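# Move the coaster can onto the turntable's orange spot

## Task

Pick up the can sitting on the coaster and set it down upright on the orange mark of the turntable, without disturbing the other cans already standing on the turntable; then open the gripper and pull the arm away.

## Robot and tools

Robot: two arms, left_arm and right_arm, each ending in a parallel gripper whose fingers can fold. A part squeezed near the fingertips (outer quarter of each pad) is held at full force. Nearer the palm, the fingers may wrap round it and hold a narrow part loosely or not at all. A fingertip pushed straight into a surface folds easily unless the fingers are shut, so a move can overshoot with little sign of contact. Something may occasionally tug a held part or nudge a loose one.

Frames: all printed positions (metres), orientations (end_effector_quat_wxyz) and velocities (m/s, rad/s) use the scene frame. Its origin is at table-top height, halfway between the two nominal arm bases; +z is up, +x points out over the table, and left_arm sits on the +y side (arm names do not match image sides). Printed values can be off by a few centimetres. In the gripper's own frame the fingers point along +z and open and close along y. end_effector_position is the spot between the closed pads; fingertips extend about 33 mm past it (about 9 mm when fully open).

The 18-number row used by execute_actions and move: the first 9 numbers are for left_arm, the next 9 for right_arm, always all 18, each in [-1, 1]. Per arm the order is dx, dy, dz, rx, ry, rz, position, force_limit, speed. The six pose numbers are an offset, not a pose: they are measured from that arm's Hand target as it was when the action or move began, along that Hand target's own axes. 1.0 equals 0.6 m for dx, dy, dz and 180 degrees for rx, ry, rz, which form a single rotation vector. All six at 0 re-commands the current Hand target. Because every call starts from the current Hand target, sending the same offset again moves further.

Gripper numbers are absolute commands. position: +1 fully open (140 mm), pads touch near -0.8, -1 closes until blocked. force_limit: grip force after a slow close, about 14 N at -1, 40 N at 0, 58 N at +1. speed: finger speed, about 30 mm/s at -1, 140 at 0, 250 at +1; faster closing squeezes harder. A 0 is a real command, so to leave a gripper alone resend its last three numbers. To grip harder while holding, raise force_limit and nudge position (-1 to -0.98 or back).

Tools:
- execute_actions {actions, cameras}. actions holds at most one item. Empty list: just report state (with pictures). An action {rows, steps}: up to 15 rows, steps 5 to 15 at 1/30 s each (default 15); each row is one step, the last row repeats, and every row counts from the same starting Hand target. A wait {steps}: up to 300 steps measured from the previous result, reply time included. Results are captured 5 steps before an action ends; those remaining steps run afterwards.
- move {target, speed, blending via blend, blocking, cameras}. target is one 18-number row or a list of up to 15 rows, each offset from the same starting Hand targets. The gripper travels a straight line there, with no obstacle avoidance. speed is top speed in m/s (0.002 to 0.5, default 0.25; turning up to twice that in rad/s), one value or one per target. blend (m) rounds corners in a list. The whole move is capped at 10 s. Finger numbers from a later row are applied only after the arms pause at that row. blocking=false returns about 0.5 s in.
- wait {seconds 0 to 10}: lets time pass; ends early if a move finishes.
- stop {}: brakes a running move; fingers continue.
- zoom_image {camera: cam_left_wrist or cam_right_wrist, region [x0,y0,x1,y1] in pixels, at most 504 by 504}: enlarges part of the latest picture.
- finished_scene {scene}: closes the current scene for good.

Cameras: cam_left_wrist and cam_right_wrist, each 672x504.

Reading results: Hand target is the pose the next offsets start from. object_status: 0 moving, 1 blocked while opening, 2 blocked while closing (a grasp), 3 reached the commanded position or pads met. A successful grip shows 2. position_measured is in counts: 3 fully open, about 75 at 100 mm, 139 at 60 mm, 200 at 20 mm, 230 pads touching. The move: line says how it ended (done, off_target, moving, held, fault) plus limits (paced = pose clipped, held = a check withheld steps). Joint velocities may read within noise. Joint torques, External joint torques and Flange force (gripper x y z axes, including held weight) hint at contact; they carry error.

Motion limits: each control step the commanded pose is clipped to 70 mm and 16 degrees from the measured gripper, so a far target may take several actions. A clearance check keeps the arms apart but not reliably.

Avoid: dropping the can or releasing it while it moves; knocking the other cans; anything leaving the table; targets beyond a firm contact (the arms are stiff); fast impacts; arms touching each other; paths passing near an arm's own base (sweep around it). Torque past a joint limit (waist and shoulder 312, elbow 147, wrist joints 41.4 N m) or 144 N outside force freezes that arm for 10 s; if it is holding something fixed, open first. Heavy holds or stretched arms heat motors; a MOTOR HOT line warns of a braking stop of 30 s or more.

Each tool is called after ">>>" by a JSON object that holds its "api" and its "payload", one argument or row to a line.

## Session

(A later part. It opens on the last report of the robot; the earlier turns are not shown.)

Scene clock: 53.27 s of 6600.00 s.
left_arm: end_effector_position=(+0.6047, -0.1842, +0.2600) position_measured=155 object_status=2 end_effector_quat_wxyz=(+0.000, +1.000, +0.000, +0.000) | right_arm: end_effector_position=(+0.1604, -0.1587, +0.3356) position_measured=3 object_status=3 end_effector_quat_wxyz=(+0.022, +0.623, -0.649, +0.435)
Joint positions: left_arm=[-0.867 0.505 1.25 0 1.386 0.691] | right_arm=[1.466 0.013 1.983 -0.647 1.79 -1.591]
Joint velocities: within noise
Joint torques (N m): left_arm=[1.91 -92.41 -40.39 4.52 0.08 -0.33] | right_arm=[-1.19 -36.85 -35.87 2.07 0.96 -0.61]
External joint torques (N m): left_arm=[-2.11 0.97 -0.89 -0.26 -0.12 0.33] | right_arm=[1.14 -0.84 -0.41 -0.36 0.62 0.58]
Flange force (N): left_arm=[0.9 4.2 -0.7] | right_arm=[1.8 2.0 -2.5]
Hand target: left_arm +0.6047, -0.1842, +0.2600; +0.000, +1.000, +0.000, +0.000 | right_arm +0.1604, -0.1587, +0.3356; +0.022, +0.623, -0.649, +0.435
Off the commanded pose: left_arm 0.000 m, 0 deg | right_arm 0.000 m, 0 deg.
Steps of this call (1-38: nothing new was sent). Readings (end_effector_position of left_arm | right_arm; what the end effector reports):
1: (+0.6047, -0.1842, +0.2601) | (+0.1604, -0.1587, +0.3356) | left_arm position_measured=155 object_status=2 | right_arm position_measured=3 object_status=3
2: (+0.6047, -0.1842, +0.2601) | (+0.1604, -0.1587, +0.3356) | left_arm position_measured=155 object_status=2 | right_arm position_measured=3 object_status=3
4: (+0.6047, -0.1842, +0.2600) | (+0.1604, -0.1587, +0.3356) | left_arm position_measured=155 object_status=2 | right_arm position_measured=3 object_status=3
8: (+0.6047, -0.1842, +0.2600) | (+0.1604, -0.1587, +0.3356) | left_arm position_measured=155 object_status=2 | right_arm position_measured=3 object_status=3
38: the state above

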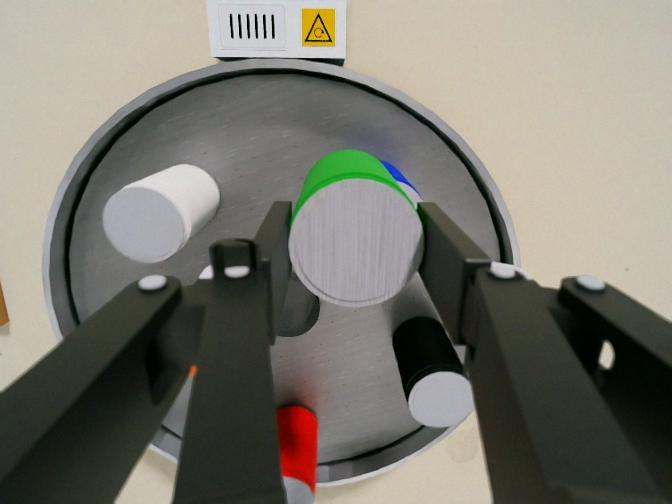

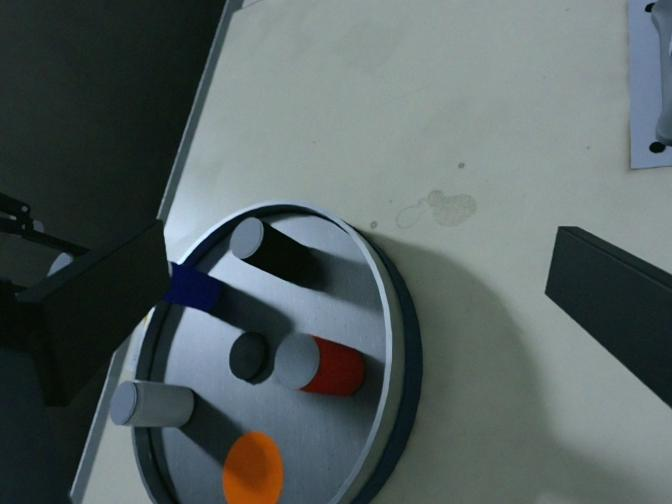

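>>> {"api": "execute_actions", "payload": {
  "actions": [
    {"steps": 111}
  ],
  "cameras": []
}}

>>> {"api": "execute_actions", "payload": {
  "actions": [
    {"rows": [[0.0001,-0.0002,0,0,0,0,-1,0,-1,0,0,0,0,0,0,1,-1,-1],[0.0003,-0.0010,0,0,0,0,-1,0,-1,0,0,0,0,0,0,1,-1,-1],[0.0008,-0.0021,0,0,0,0,-1,0,-1,0,0,0,0,0,0,1,-1,-1],[0.0014,-0.0038,0,0,0,0,-1,0,-1,0,0,0,0,0,0,1,-1,-1],[0.0021,-0.0060,0,0,0,0,-1,0,-1,0,0,0,0,0,0,1,-1,-1],[0.0030,-0.0086,0,0,0,0,-1,0,-1,0,0,0,0,0,0,1,-1,-1],[0.0039,-0.0118,0,0,0,0,-1,0,-1,0,0,0,0,0,0,1,-1,-1],[0.0050,-0.0154,0,0,0,0,-1,0,-1,0,0,0,0,0,0,1,-1,-1],[0.0062,-0.0196,0,0,0,0,-1,0,-1,0,0,0,0,0,0,1,-1,-1],[0.0073,-0.0243,0,0,0,0,-1,0,-1,0,0,0,0,0,0,1,-1,-1],[0.0085,-0.0295,0,0,0,0,-1,0,-1,0,0,0,0,0,0,1,-1,-1],[0.0097,-0.0352,0,0,0,0,-1,0,-1,0,0,0,0,0,0,1,-1,-1],[0.0108,-0.0414,0,0,0,0,-1,0,-1,0,0,0,0,0,0,1,-1,-1],[0.0118,-0.0482,0,0,0,0,-1,0,-1,0,0,0,0,0,0,1,-1,-1],[0.0127,-0.0555,0,0,0,0,-1,0,-1,0,0,0,0,0,0,1,-1,-1]], "steps": 15}
  ],
  "cameras": []
}}

>>> {"api": "execute_actions", "payload": {
  "actions": [
    {"rows": [[0.0006,-0.0076,0.0005,0,0,0,-1,0,-1,0,0,0,0,0,0,1,-1,-1],[0.0010,-0.0152,0.0019,0,0,0,-1,0,-1,0,0,0,0,0,0,1,-1,-1],[0.0012,-0.0228,0.0042,0,0,0,-1,0,-1,0,0,0,0,0,0,1,-1,-1],[0.0011,-0.0304,0.0073,0,0,0,-1,0,-1,0,0,0,0,0,0,1,-1,-1],[0.0007,-0.0380,0.0114,0,0,0,-1,0,-1,0,0,0,0,0,0,1,-1,-1],[0.0001,-0.0456,0.0162,0,0,0,-1,0,-1,0,0,0,0,0,0,1,-1,-1],[-0.0008,-0.0531,0.0218,0,0,0,-1,0,-1,0,0,0,0,0,0,1,-1,-1],[-0.0019,-0.0607,0.0281,0,0,0,-1,0,-1,0,0,0,0,0,0,1,-1,-1],[-0.0033,-0.0681,0.0350,0,0,0,-1,0,-1,0,0,0,0,0,0,1,-1,-1],[-0.0049,-0.0756,0.0425,0,0,0,-1,0,-1,0,0,0,0,0,0,1,-1,-1],[-0.0067,-0.0830,0.0504,0,0,0,-1,0,-1,0,0,0,0,0,0,1,-1,-1],[-0.0088,-0.0903,0.0587,0,0,0,-1,0,-1,0,0,0,0,0,0,1,-1,-1],[-0.0112,-0.0975,0.0673,0,0,0,-1,0,-1,0,0,0,0,0,0,1,-1,-1],[-0.0137,-0.1047,0.0761,0,0,0,-1,0,-1,0,0,0,0,0,0,1,-1,-1],[-0.0166,-0.1117,0.0850,0,0,0,-1,0,-1,0,0,0,0,0,0,1,-1,-1]], "steps": 15}
  ],
  "cameras": []
}}

>>> {"api": "execute_actions", "payload": {
  "actions": [
    {"rows": [[-0.0030,-0.0070,0.0089,0,0,0,-1,0,-1,0,0,0,0,0,0,1,-1,-1],[-0.0063,-0.0138,0.0177,0,0,0,-1,0,-1,0,0,0,0,0,0,1,-1,-1],[-0.0098,-0.0206,0.0263,0,0,0,-1,0,-1,0,0,0,0,0,0,1,-1,-1],[-0.0135,-0.0272,0.0346,0,0,0,-1,0,-1,0,0,0,0,0,0,1,-1,-1],[-0.0175,-0.0337,0.0425,0,0,0,-1,0,-1,0,0,0,0,0,0,1,-1,-1],[-0.0216,-0.0401,0.0500,0,0,0,-1,0,-1,0,0,0,0,0,0,1,-1,-1],[-0.0260,-0.0463,0.0569,0,0,0,-1,0,-1,0,0,0,0,0,0,1,-1,-1],[-0.0306,-0.0524,0.0632,0,0,0,-1,0,-1,0,0,0,0,0,0,1,-1,-1],[-0.0353,-0.0584,0.0688,0,0,0,-1,0,-1,0,0,0,0,0,0,1,-1,-1],[-0.0403,-0.0641,0.0736,0,0,0,-1,0,-1,0,0,0,0,0,0,1,-1,-1],[-0.0454,-0.0697,0.0777,0,0,0,-1,0,-1,0,0,0,0,0,0,1,-1,-1],[-0.0507,-0.0752,0.0808,0,0,0,-1,0,-1,0,0,0,0,0,0,1,-1,-1],[-0.0562,-0.0804,0.0831,0,0,0,-1,0,-1,0,0,0,0,0,0,1,-1,-1],[-0.0619,-0.0855,0.0845,0,0,0,-1,0,-1,0,0,0,0,0,0,1,-1,-1],[-0.0678,-0.0904,0.0850,0,0,0,-1,0,-1,0,0,0,0,0,0,1,-1,-1]], "steps": 15}
  ],
  "cameras": ["all"]
}}

>>> {"api": "execute_actions", "payload": {
  "actions": [
    {"rows": [[-0.0060,-0.0047,0,0,0,0,-1,0,-1,0,0,0,0,0,0,1,-1,-1],[-0.0122,-0.0092,0,0,0,0,-1,0,-1,0,0,0,0,0,0,1,-1,-1],[-0.0185,-0.0135,0,0,0,0,-1,0,-1,0,0,0,0,0,0,1,-1,-1],[-0.0249,-0.0175,0,0,0,0,-1,0,-1,0,0,0,0,0,0,1,-1,-1],[-0.0315,-0.0214,0,0,0,0,-1,0,-1,0,0,0,0,0,0,1,-1,-1],[-0.0381,-0.0250,0,0,0,0,-1,0,-1,0,0,0,0,0,0,1,-1,-1],[-0.0449,-0.0284,0,0,0,0,-1,0,-1,0,0,0,0,0,0,1,-1,-1],[-0.0518,-0.0316,0,0,0,0,-1,0,-1,0,0,0,0,0,0,1,-1,-1],[-0.0589,-0.0345,0,0,0,0,-1,0,-1,0,0,0,0,0,0,1,-1,-1],[-0.0660,-0.0372,0,0,0,0,-1,0,-1,0,0,0,0,0,0,1,-1,-1],[-0.0731,-0.0397,0,0,0,0,-1,0,-1,0,0,0,0,0,0,1,-1,-1],[-0.0804,-0.0420,0,0,0,0,-1,0,-1,0,0,0,0,0,0,1,-1,-1],[-0.0878,-0.0440,0,0,0,0,-1,0,-1,0,0,0,0,0,0,1,-1,-1],[-0.0952,-0.0457,0,0,0,0,-1,0,-1,0,0,0,0,0,0,1,-1,-1],[-0.1026,-0.0472,0,0,0,0,-1,0,-1,0,0,0,0,0,0,1,-1,-1]], "steps": 15}
  ],
  "cameras": ["all"]
}}

>>> {"api": "execute_actions", "payload": {
  "actions": [
    {"rows": [[-0.0073,-0.0012,-0.0019,0,0,0,-1,0,-1,0,0,0,0,0,0,1,-1,-1],[-0.0140,-0.0022,-0.0073,0,0,0,-1,0,-1,0,0,0,0,0,0,1,-1,-1],[-0.0203,-0.0028,-0.0162,0,0,0,-1,0,-1,0,0,0,0,0,0,1,-1,-1],[-0.0262,-0.0033,-0.0281,0,0,0,-1,0,-1,0,0,0,0,0,0,1,-1,-1],[-0.0315,-0.0036,-0.0425,0,0,0,-1,0,-1,0,0,0,0,0,0,1,-1,-1],[-0.0363,-0.0038,-0.0587,0,0,0,-1,0,-1,0,0,0,0,0,0,1,-1,-1],[-0.0406,-0.0038,-0.0761,0,0,0,-1,0,-1,0,0,0,0,0,0,1,-1,-1],[-0.0444,-0.0038,-0.0939,0,0,0,-1,0,-1,0,0,0,0,0,0,1,-1,-1],[-0.0477,-0.0038,-0.1113,0,0,0,-1,0,-1,0,0,0,0,0,0,1,-1,-1],[-0.0505,-0.0037,-0.1275,0,0,0,-1,0,-1,0,0,0,0,0,0,1,-1,-1],[-0.0528,-0.0036,-0.1419,0,0,0,-1,0,-1,0,0,0,0,0,0,1,-1,-1],[-0.0545,-0.0035,-0.1538,0,0,0,-1,0,-1,0,0,0,0,0,0,1,-1,-1],[-0.0558,-0.0034,-0.1627,0,0,0,-1,0,-1,0,0,0,0,0,0,1,-1,-1],[-0.0566,-0.0034,-0.1681,0,0,0,-1,0,-1,0,0,0,0,0,0,1,-1,-1],[-0.0568,-0.0034,-0.1700,0,0,0,-1,0,-1,0,0,0,0,0,0,1,-1,-1]], "steps": 15}
  ],
  "cameras": []
}}

Scene clock: 56.97 s of 6600.00 s.
left_arm: end_effector_position=(+0.6047, -0.1842, +0.2600) position_measured=155 object_status=2 end_effector_quat_wxyz=(+0.000, +1.000, +0.000, +0.000) | right_arm: end_effector_position=(+0.1604, -0.1587, +0.3356) position_measured=3 object_status=3 end_effector_quat_wxyz=(+0.022, +0.623, -0.649, +0.435)
Joint positions: left_arm=[-0.867 0.505 1.25 0 1.386 0.691] | right_arm=[1.466 0.013 1.983 -0.647 1.79 -1.591]
Joint velocities: within noise
Joint torques (N m): left_arm=[2.3 -92.14 -40.46 4.5 0.08 -0.35] | right_arm=[-1.2 -37.11 -35.9 2.08 1.02 -0.6]
External joint torques (N m): left_arm=[-2.55 0.8 -0.76 -0.24 -0.11 0.35] | right_arm=[1.19 -0.77 -0.48 -0.37 0.56 0.57]
Flange force (N): left_arm=[0.1 4.0 -0.6] | right_arm=[1.5 2.0 -2.6]
Hand target: left_arm +0.6047, -0.1842, +0.2600; +0.000, +1.000, +0.000, +0.000 | right_arm +0.1604, -0.1587, +0.3356; +0.022, +0.623, -0.649, +0.435
Off the commanded pose: left_arm 0.000 m, 0 deg | right_arm 0.000 m, 0 deg.
Steps of this call (1-111: nothing new was sent). Readings (end_effector_position of left_arm | right_arm; what the end effector reports):
1: (+0.6047, -0.1842, +0.2600) | (+0.1604, -0.1587, +0.3356) | left_arm position_measured=155 object_status=2 | right_arm position_measured=3 object_status=3
2: (+0.6047, -0.1842, +0.2600) | (+0.1604, -0.1587, +0.3356) | left_arm position_measured=155 object_status=2 | right_arm position_measured=3 object_status=3
4: (+0.6047, -0.1842, +0.2600) | (+0.1604, -0.1587, +0.3356) | left_arm position_measured=155 object_status=2 | right_arm position_measured=3 object_status=3
8: (+0.6047, -0.1842, +0.2600) | (+0.1604, -0.1587, +0.3356) | left_arm position_measured=155 object_status=2 | right_arm position_measured=3 object_status=3
111: the state above
No camera images: "cameras" was empty.

Scene clock: 57.30 s of 6600.00 s.
left_arm: end_effector_position=(+0.6078, -0.1744, +0.2600) position_measured=155 object_status=2 end_effector_quat_wxyz=(+0.000, +1.000, +0.000, +0.000) end_effector_velocity=(+0.019, +0.068, +0.000) end_effector_angular_velocity=(-0.001, -0.001, -0.001) | right_arm: end_effector_position=(+0.1604, -0.1587, +0.3356) position_measured=3 object_status=3 end_effector_quat_wxyz=(+0.022, +0.623, -0.649, +0.435)
Joint positions: left_arm=[-0.856 0.497 1.263 0 1.381 0.701] | right_arm=[1.466 0.013 1.983 -0.647 1.79 -1.591]
Joint velocities: left_arm=[0.07 -0.063 0.097 0 -0.036 0.071] | right_arm=[within noise]
Joint torques (N m): left_arm=[3.74 -91.49 -40.66 4.54 -0.09 -0.47] | right_arm=[-1.56 -36.77 -35.78 2.08 0.98 -0.55]
External joint torques (N m): left_arm=[-2.34 -1.21 -0.74 -0.22 0.09 0.47] | right_arm=[1.72 -1.07 -0.48 -0.36 0.6 0.53]
Flange force (N): left_arm=[-1.7 1.4 -1.5] | right_arm=[2.2 2.7 -3.1]
Hand target: left_arm +0.6123, -0.1509, +0.2600; +0.000, +1.000, +0.000, +0.000 | right_arm +0.1604, -0.1587, +0.3356; +0.022, +0.623, -0.649, +0.435
Steps of this call (1-10: this action's first 10). Readings (end_effector_position of left_arm | right_arm; what the end effector reports):
1: (+0.6047, -0.1842, +0.2600) | (+0.1604, -0.1587, +0.3356) | left_arm position_measured=155 object_status=2 | right_arm position_measured=3 object_status=3
2: (+0.6047, -0.1842, +0.2600) | (+0.1604, -0.1587, +0.3356) | left_arm position_measured=155 object_status=2 | right_arm position_measured=3 object_status=3
4: (+0.6049, -0.1833, +0.2598) | (+0.1604, -0.1587, +0.3356) | left_arm position_measured=155 object_status=2 | right_arm position_measured=3 object_status=3
8: (+0.6065, -0.1787, +0.2599) | (+0.1604, -0.1587, +0.3356) | left_arm position_measured=155 object_status=2 | right_arm position_measured=3 object_status=3
10: the state above
No camera images: "cameras" was empty.

Scene clock: 57.80 s of 6600.00 s.
left_arm: end_effector_position=(+0.6112, -0.1156, +0.2437) position_measured=155 object_status=2 end_effector_quat_wxyz=(+0.000, +1.000, +0.000, +0.000) end_effector_velocity=(-0.021, +0.132, -0.112) end_effector_angular_velocity=(+0.005, +0.002, -0.001) | right_arm: end_effector_position=(+0.1604, -0.1587, +0.3356) position_measured=3 object_status=3 end_effector_quat_wxyz=(+0.022, +0.623, -0.649, +0.435)
Joint positions: left_arm=[-0.806 0.438 1.382 0 1.322 0.751] | right_arm=[1.466 0.013 1.983 -0.647 1.79 -1.591]
Joint velocities: left_arm=[0.092 -0.124 0.391 0.002 -0.262 0.092] | right_arm=[within noise]
Joint torques (N m): left_arm=[2.48 -84.08 -38.26 4.17 -0.12 -0.24] | right_arm=[-1.12 -37.3 -35.72 2.02 0.98 -0.67]
External joint torques (N m): left_arm=[-3.57 1.21 -1.15 -0.13 0.1 0.24] | right_arm=[1.12 -0.45 -0.58 -0.32 0.59 0.64]
Flange force (N): left_arm=[0.3 6.1 -1.1] | right_arm=[0.9 2.0 -2.9]
Hand target: left_arm +0.6024, -0.0839, +0.2089; +0.000, +1.000, +0.000, +0.000 | right_arm +0.1604, -0.1587, +0.3356; +0.022, +0.623, -0.649, +0.435
Off your previous action's commanded pose at its last step (step 5 of this call): left_arm 0.009 m, 0 deg | right_arm 0.000 m, 0 deg.
Steps of this call (1-5: your previous action's last 5; 6-15: this action's first 10). Readings (end_effector_position of left_arm | right_arm; what the end effector reports):
6: (+0.6118, -0.1549, +0.2599) | (+0.1604, -0.1587, +0.3356) | left_arm position_measured=155 object_status=2 | right_arm position_measured=3 object_status=3
7: (+0.6122, -0.1511, +0.2599) | (+0.1604, -0.1587, +0.3356) | left_arm position_measured=155 object_status=2 | right_arm position_measured=3 object_status=3
9: (+0.6128, -0.1420, +0.2586) | (+0.1604, -0.1587, +0.3356) | left_arm position_measured=155 object_status=2 | right_arm position_measured=3 object_status=3
13: (+0.6123, -0.1248, +0.2508) | (+0.1604, -0.1587, +0.3356) | left_arm position_measured=155 object_status=2 | right_arm position_measured=3 object_status=3
15: the state above
No camera images: "cameras" was empty.

Scene clock: 58.30 s of 6600.00 s.
left_arm: end_effector_position=(+0.5847, -0.0535, +0.1723) position_measured=155 object_status=2 end_effector_quat_wxyz=(+0.000, +1.000, +0.000, +0.000) end_effector_velocity=(-0.083, +0.110, -0.113) end_effector_angular_velocity=(-0.003, -0.002, -0.001) | right_arm: end_effector_position=(+0.1604, -0.1587, +0.3356) position_measured=3 object_status=3 end_effector_quat_wxyz=(+0.022, +0.623, -0.649, +0.435)
Joint positions: left_arm=[-0.775 0.381 1.601 0 1.16 0.782] | right_arm=[1.466 0.013 1.983 -0.647 1.79 -1.591]
Joint velocities: left_arm=[0.025 -0.13 0.408 0 -0.282 0.027] | right_arm=[within noise]
Joint torques (N m): left_arm=[1.97 -82.53 -39.71 4.25 0.14 -0.59] | right_arm=[-1.15 -37.22 -35.86 2.14 0.97 -0.61]
External joint torques (N m): left_arm=[-2.91 2.55 -0.12 -0.18 -0.17 0.59] | right_arm=[1.11 -0.43 -0.48 -0.43 0.6 0.58]
Flange force (N): left_arm=[0.7 4.9 1.8] | right_arm=[1.0 1.8 -2.7]
Hand target: left_arm +0.5618, -0.0297, +0.1579; +0.000, +1.000, +0.000, +0.000 | right_arm +0.1604, -0.1587, +0.3356; +0.022, +0.623, -0.649, +0.435
Off your previous action's commanded pose at its last step (step 5 of this call): left_arm 0.017 m, 0 deg | right_arm 0.000 m, 0 deg.
Steps of this call (1-5: your previous action's last 5; 6-15: this action's first 10). Readings (end_effector_position of left_arm | right_arm; what the end effector reports):
6: (+0.6043, -0.0895, +0.2159) | (+0.1604, -0.1587, +0.3356) | left_arm position_measured=155 object_status=2 | right_arm position_measured=3 object_status=3
7: (+0.6029, -0.0857, +0.2113) | (+0.1604, -0.1587, +0.3356) | left_arm position_measured=155 object_status=2 | right_arm position_measured=3 object_status=3
9: (+0.5990, -0.0770, +0.2002) | (+0.1604, -0.1587, +0.3356) | left_arm position_measured=155 object_status=2 | right_arm position_measured=3 object_status=3
13: (+0.5902, -0.0614, +0.1809) | (+0.1604, -0.1587, +0.3356) | left_arm position_measured=155 object_status=2 | right_arm position_measured=3 object_status=3
15: the state above

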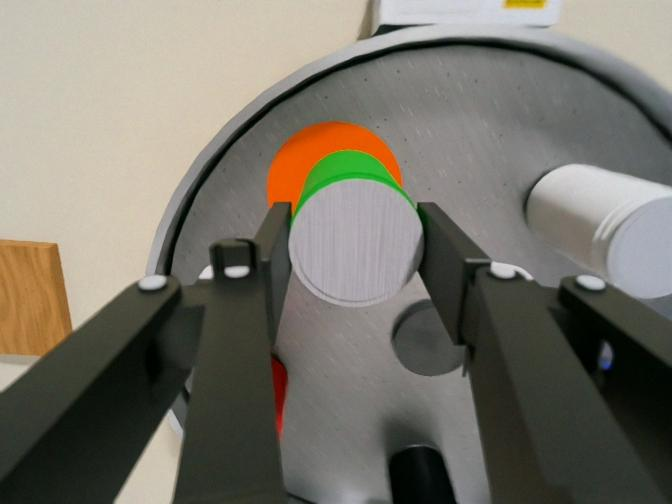

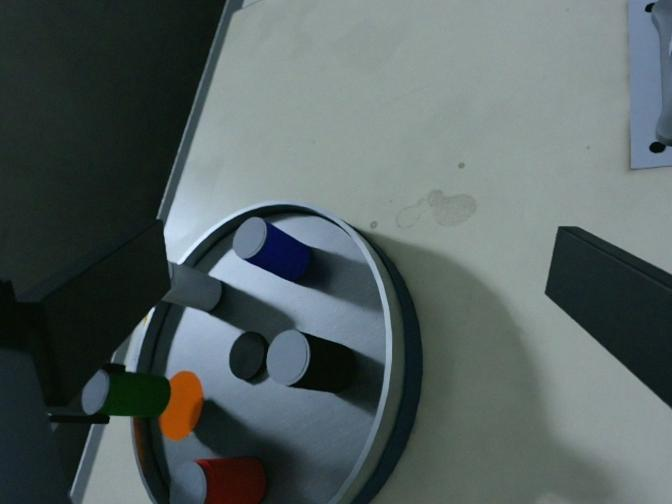

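Scene clock: 58.80 s of 6600.00 s.
left_arm: end_effector_position=(+0.5311, -0.0109, +0.1577) position_measured=155 object_status=2 end_effector_quat_wxyz=(+0.000, +1.000, +0.000, +0.000) end_effector_velocity=(-0.127, +0.056, -0.001) end_effector_angular_velocity=(-0.001, +0.002, +0.001) | right_arm: end_effector_position=(+0.1604, -0.1587, +0.3356) position_measured=3 object_status=3 end_effector_quat_wxyz=(+0.022, +0.623, -0.649, +0.435)
Joint positions: left_arm=[-0.787 0.29 1.757 0 1.094 0.771] | right_arm=[1.466 0.013 1.983 -0.647 1.79 -1.591]
Joint velocities: left_arm=[-0.077 -0.19 0.26 -0.002 -0.069 -0.076] | right_arm=[within noise]
Joint torques (N m): left_arm=[-0.57 -67.7 -38.24 3.93 0.34 -0.38] | right_arm=[-1.62 -37.39 -35.84 2.06 0.99 -0.61]
External joint torques (N m): left_arm=[-0.54 1.15 0.73 -0.09 -0.39 0.38] | right_arm=[1.58 -0.3 -0.45 -0.34 0.59 0.59]
Flange force (N): left_arm=[-0.1 0.2 2.3] | right_arm=[0.9 2.7 -3.2]
Hand target: left_arm +0.5002, -0.0014, +0.1578; +0.000, +1.000, +0.000, +0.000 | right_arm +0.1604, -0.1587, +0.3356; +0.022, +0.623, -0.649, +0.435
Off your previous action's commanded pose at its last step (step 5 of this call): left_arm 0.011 m, 0 deg | right_arm 0.000 m, 0 deg.
Steps of this call (1-5: your previous action's last 5; 6-15: this action's first 10). Readings (end_effector_position of left_arm | right_arm; what the end effector reports):
6: (+0.5659, -0.0329, +0.1585) | (+0.1604, -0.1587, +0.3356) | left_arm position_measured=155 object_status=2 | right_arm position_measured=3 object_status=3
7: (+0.5627, -0.0301, +0.1580) | (+0.1604, -0.1587, +0.3356) | left_arm position_measured=155 object_status=2 | right_arm position_measured=3 object_status=3
9: (+0.5550, -0.0244, +0.1578) | (+0.1604, -0.1587, +0.3356) | left_arm position_measured=155 object_status=2 | right_arm position_measured=3 object_status=3
13: (+0.5398, -0.0151, +0.1577) | (+0.1604, -0.1587, +0.3356) | left_arm position_measured=155 object_status=2 | right_arm position_measured=3 object_status=3
15: the state above

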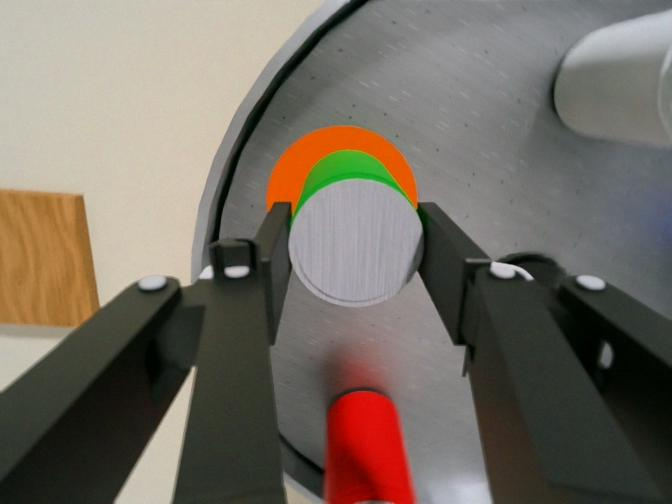

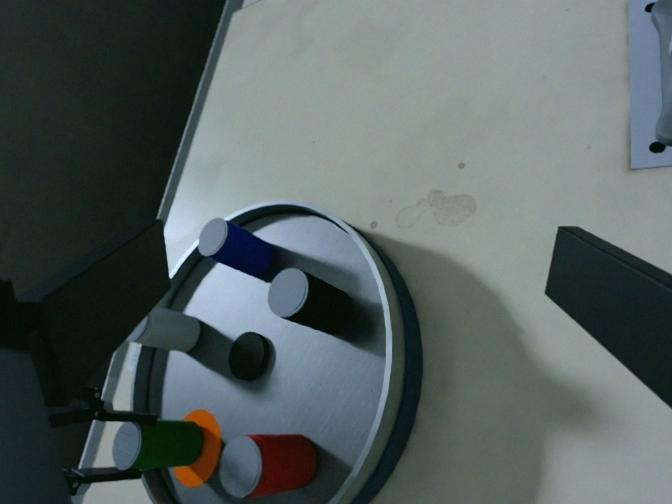

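Scene clock: 59.30 s of 6600.00 s.
left_arm: end_effector_position=(+0.4745, +0.0011, +0.2105) position_measured=155 object_status=2 end_effector_quat_wxyz=(+0.001, +1.000, +0.000, +0.000) end_effector_velocity=(-0.069, +0.001, +0.314) end_effector_angular_velocity=(-0.006, -0.006, -0.002) | right_arm: end_effector_position=(+0.1604, -0.1587, +0.3356) position_measured=3 object_status=3 end_effector_quat_wxyz=(+0.022, +0.623, -0.649, +0.435)
Joint positions: left_arm=[-0.838 0.179 1.795 0 1.165 0.719] | right_arm=[1.466 0.013 1.983 -0.647 1.79 -1.591]
Joint velocities: left_arm=[-0.081 -0.283 -0.267 0.001 0.542 -0.08] | right_arm=[within noise]
Joint torques (N m): left_arm=[2.89 -60.14 -38.24 4.35 0.03 -0.78] | right_arm=[-1.49 -37.23 -35.81 2.03 0.94 -0.56]
External joint torques (N m): left_arm=[-2.09 2.17 -2.13 -0.14 -0.15 0.78] | right_arm=[1.35 -0.47 -0.49 -0.33 0.63 0.54]
Flange force (N): left_arm=[3.5 6.5 -0.8] | right_arm=[1.2 2.2 -3.0]
Hand target: left_arm +0.4661, +0.0007, +0.2598; +0.000, +1.000, +0.000, +0.000 | right_arm +0.1604, -0.1587, +0.3356; +0.022, +0.623, -0.649, +0.435
Off your previous action's commanded pose at its last step (step 5 of this call): left_arm 0.010 m, 0 deg | right_arm 0.000 m, 0 deg.
Steps of this call (1-5: your previous action's last 5; 6-15: this action's first 10). Readings (end_effector_position of left_arm | right_arm; what the end effector reports):
6: (+0.5050, -0.0024, +0.1577) | (+0.1604, -0.1587, +0.3356) | left_arm position_measured=155 object_status=2 | right_arm position_measured=3 object_status=3
7: (+0.5011, -0.0015, +0.1580) | (+0.1604, -0.1587, +0.3356) | left_arm position_measured=155 object_status=2 | right_arm position_measured=3 object_status=3
9: (+0.4927, -0.0003, +0.1624) | (+0.1604, -0.1587, +0.3356) | left_arm position_measured=155 object_status=2 | right_arm position_measured=3 object_status=3
13: (+0.4798, +0.0010, +0.1892) | (+0.1604, -0.1587, +0.3356) | left_arm position_measured=155 object_status=2 | right_arm position_measured=3 object_status=3
15: the state above
No camera images: "cameras" was empty.

>>> {"api": "zoom_image", "payload": {
  "camera": "cam_left_wrist",
  "region": [236, 90, 446, 330]
}}

Scaled by 2.100 from the camera's 672x504 image, which has a finer 960x720 frame.

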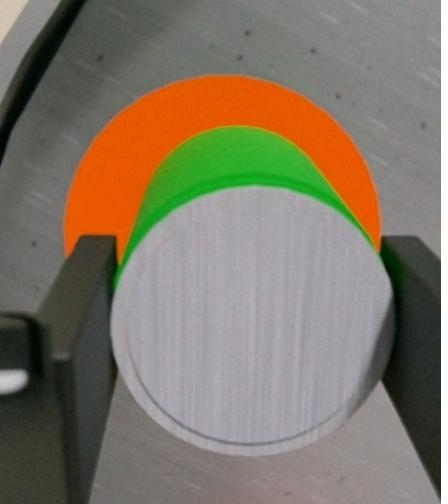

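>>> {"api": "zoom_image", "payload": {
  "camera": "cam_right_wrist",
  "region": [90, 380, 330, 504]
}}

>>> {"api": "execute_actions", "payload": {
  "actions": [],
  "cameras": ["all"]
}}

Scaled by 2.100 from the camera's 672x504 image, which has a finer 960x720 frame.

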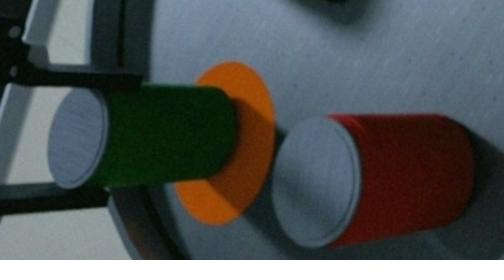

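Scene clock: 60.67 s of 6600.00 s.
left_arm: end_effector_position=(+0.4661, +0.0008, +0.2598) position_measured=155 object_status=2 end_effector_quat_wxyz=(+0.000, +1.000, +0.000, +0.000) | right_arm: end_effector_position=(+0.1604, -0.1587, +0.3356) position_measured=3 object_status=3 end_effector_quat_wxyz=(+0.022, +0.623, -0.649, +0.435)
Joint positions: left_arm=[-0.849 0.142 1.745 0 1.253 0.709] | right_arm=[1.466 0.013 1.983 -0.647 1.79 -1.591]
Joint velocities: within noise
Joint torques (N m): left_arm=[2.51 -56.87 -39.14 4.35 0.06 -0.29] | right_arm=[-1.37 -37.35 -35.83 2.06 0.98 -0.62]
External joint torques (N m): left_arm=[-2.56 2.04 -0.98 -0.19 -0.1 0.29] | right_arm=[1.34 -0.54 -0.69 -0.35 0.59 0.59]
Flange force (N): left_arm=[0.6 5.9 0.0] | right_arm=[1.1 2.1 -3.3]
Hand target: left_arm +0.4661, +0.0007, +0.2598; +0.000, +1.000, +0.000, +0.000 | right_arm +0.1604, -0.1587, +0.3356; +0.022, +0.623, -0.649, +0.435
Off the commanded pose: left_arm 0.000 m, 0 deg | right_arm 0.000 m, 0 deg.
Steps of this call (1-5: your previous action's last 5; 6-41: nothing new was sent). Readings (end_effector_position of left_arm | right_arm; what the end effector reports):
1: (+0.4726, +0.0011, +0.2198) | (+0.1604, -0.1587, +0.3356) | left_arm position_measured=155 object_status=2 | right_arm position_measured=3 object_status=3
2: (+0.4709, +0.0011, +0.2289) | (+0.1604, -0.1587, +0.3356) | left_arm position_measured=155 object_status=2 | right_arm position_measured=3 object_status=3
4: (+0.4678, +0.0009, +0.2472) | (+0.1604, -0.1587, +0.3356) | left_arm position_measured=155 object_status=2 | right_arm position_measured=3 object_status=3
8: (+0.4660, +0.0008, +0.2595) | (+0.1604, -0.1587, +0.3356) | left_arm position_measured=155 object_status=2 | right_arm position_measured=3 object_status=3
41: the state above

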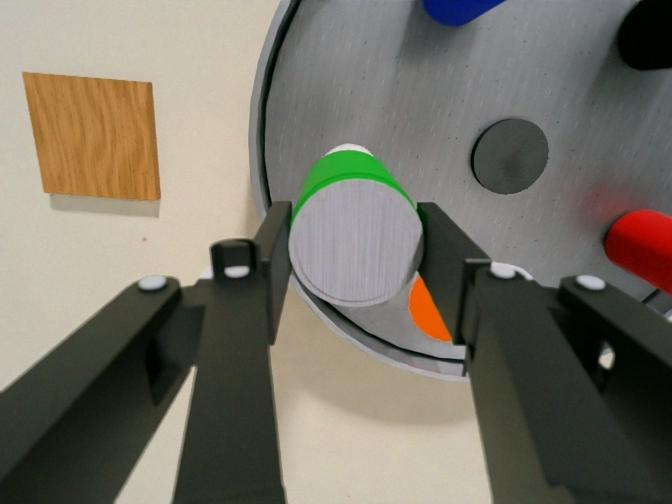

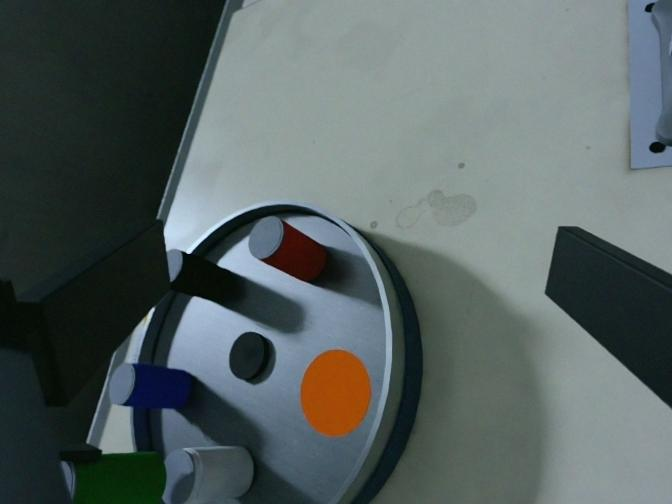

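>>> {"api": "zoom_image", "payload": {
  "camera": "cam_right_wrist",
  "region": [100, 200, 380, 504]
}}

>>> {"api": "zoom_image", "payload": {
  "camera": "cam_left_wrist",
  "region": [400, 60, 672, 300]
}}

Scaled by 1.658 from the camera's 672x504 image, which has a finer 960x720 frame.

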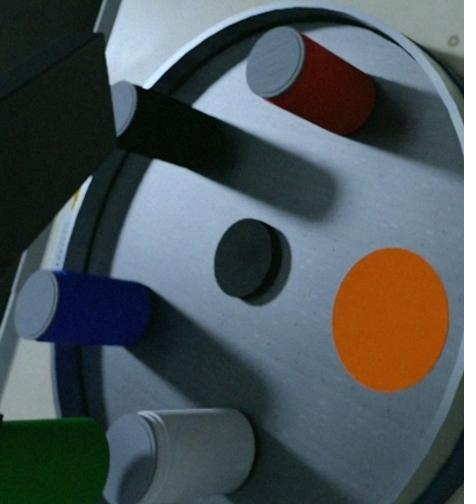

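Scaled by 1.853 from the camera's 672x504 image, which has a finer 960x720 frame.

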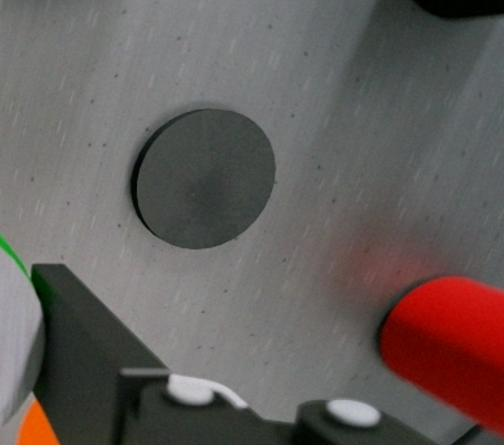

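>>> {"api": "zoom_image", "payload": {
  "camera": "cam_left_wrist",
  "region": [455, 105, 565, 210]
}}

>>> {"api": "zoom_image", "payload": {
  "camera": "cam_right_wrist",
  "region": [205, 310, 305, 410]
}}

Scaled by 4.582 from the camera's 672x504 image, which has a finer 960x720 frame.

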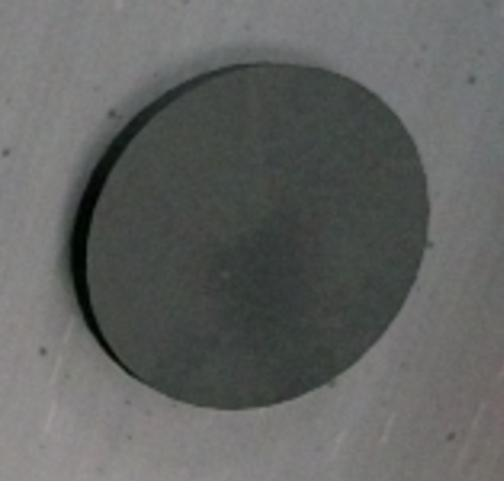

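Scaled by 5.040 from the camera's 672x504 image, which has a finer 960x720 frame.

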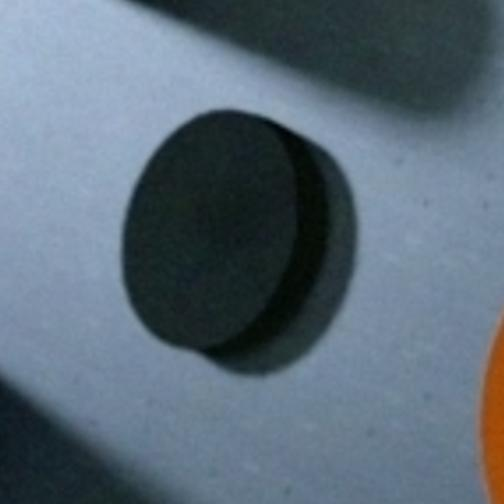

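>>> {"api": "move", "payload": {
  "target": [0.2310, 0.3082, -0.0003, 0, 0, 0, -1, 0, -1, 0, 0, 0, 0, 0, 0, 1, -1, -1],
  "speed": 0.3,
  "cameras": []
}}

Scene clock: 69.37 s of 6600.00 s.
left_arm: end_effector_position=(+0.6046, -0.1842, +0.2603) position_measured=155 object_status=2 end_effector_quat_wxyz=(+0.000, +1.000, +0.000, +0.000) | right_arm: end_effector_position=(+0.1604, -0.1587, +0.3356) position_measured=3 object_status=3 end_effector_quat_wxyz=(+0.022, +0.623, -0.649, +0.435)
Joint positions: left_arm=[-0.867 0.505 1.25 0 1.386 0.691] | right_arm=[1.466 0.013 1.983 -0.647 1.79 -1.591]
Joint velocities: within noise
Joint torques (N m): left_arm=[1.95 -92.18 -40.56 4.42 0.14 -0.25] | right_arm=[-1.03 -37.03 -35.76 2.07 1 -0.62]
External joint torques (N m): left_arm=[-1.71 0.34 -0.97 -0.11 -0.19 0.25] | right_arm=[1.09 -0.73 -0.54 -0.36 0.58 0.6]
Flange force (N): left_arm=[0.6 3.3 -0.9] | right_arm=[1.4 1.8 -2.6]
Hand target: left_arm +0.6046, -0.1842, +0.2602; +0.000, +1.000, +0.000, +0.000 | right_arm +0.1604, -0.1587, +0.3356; +0.022, +0.623, -0.649, +0.435
Off the commanded pose: left_arm 0.000 m, 0 deg | right_arm 0.000 m, 0 deg.
Kept back: nothing.
move: done
No camera images: "cameras" was empty.


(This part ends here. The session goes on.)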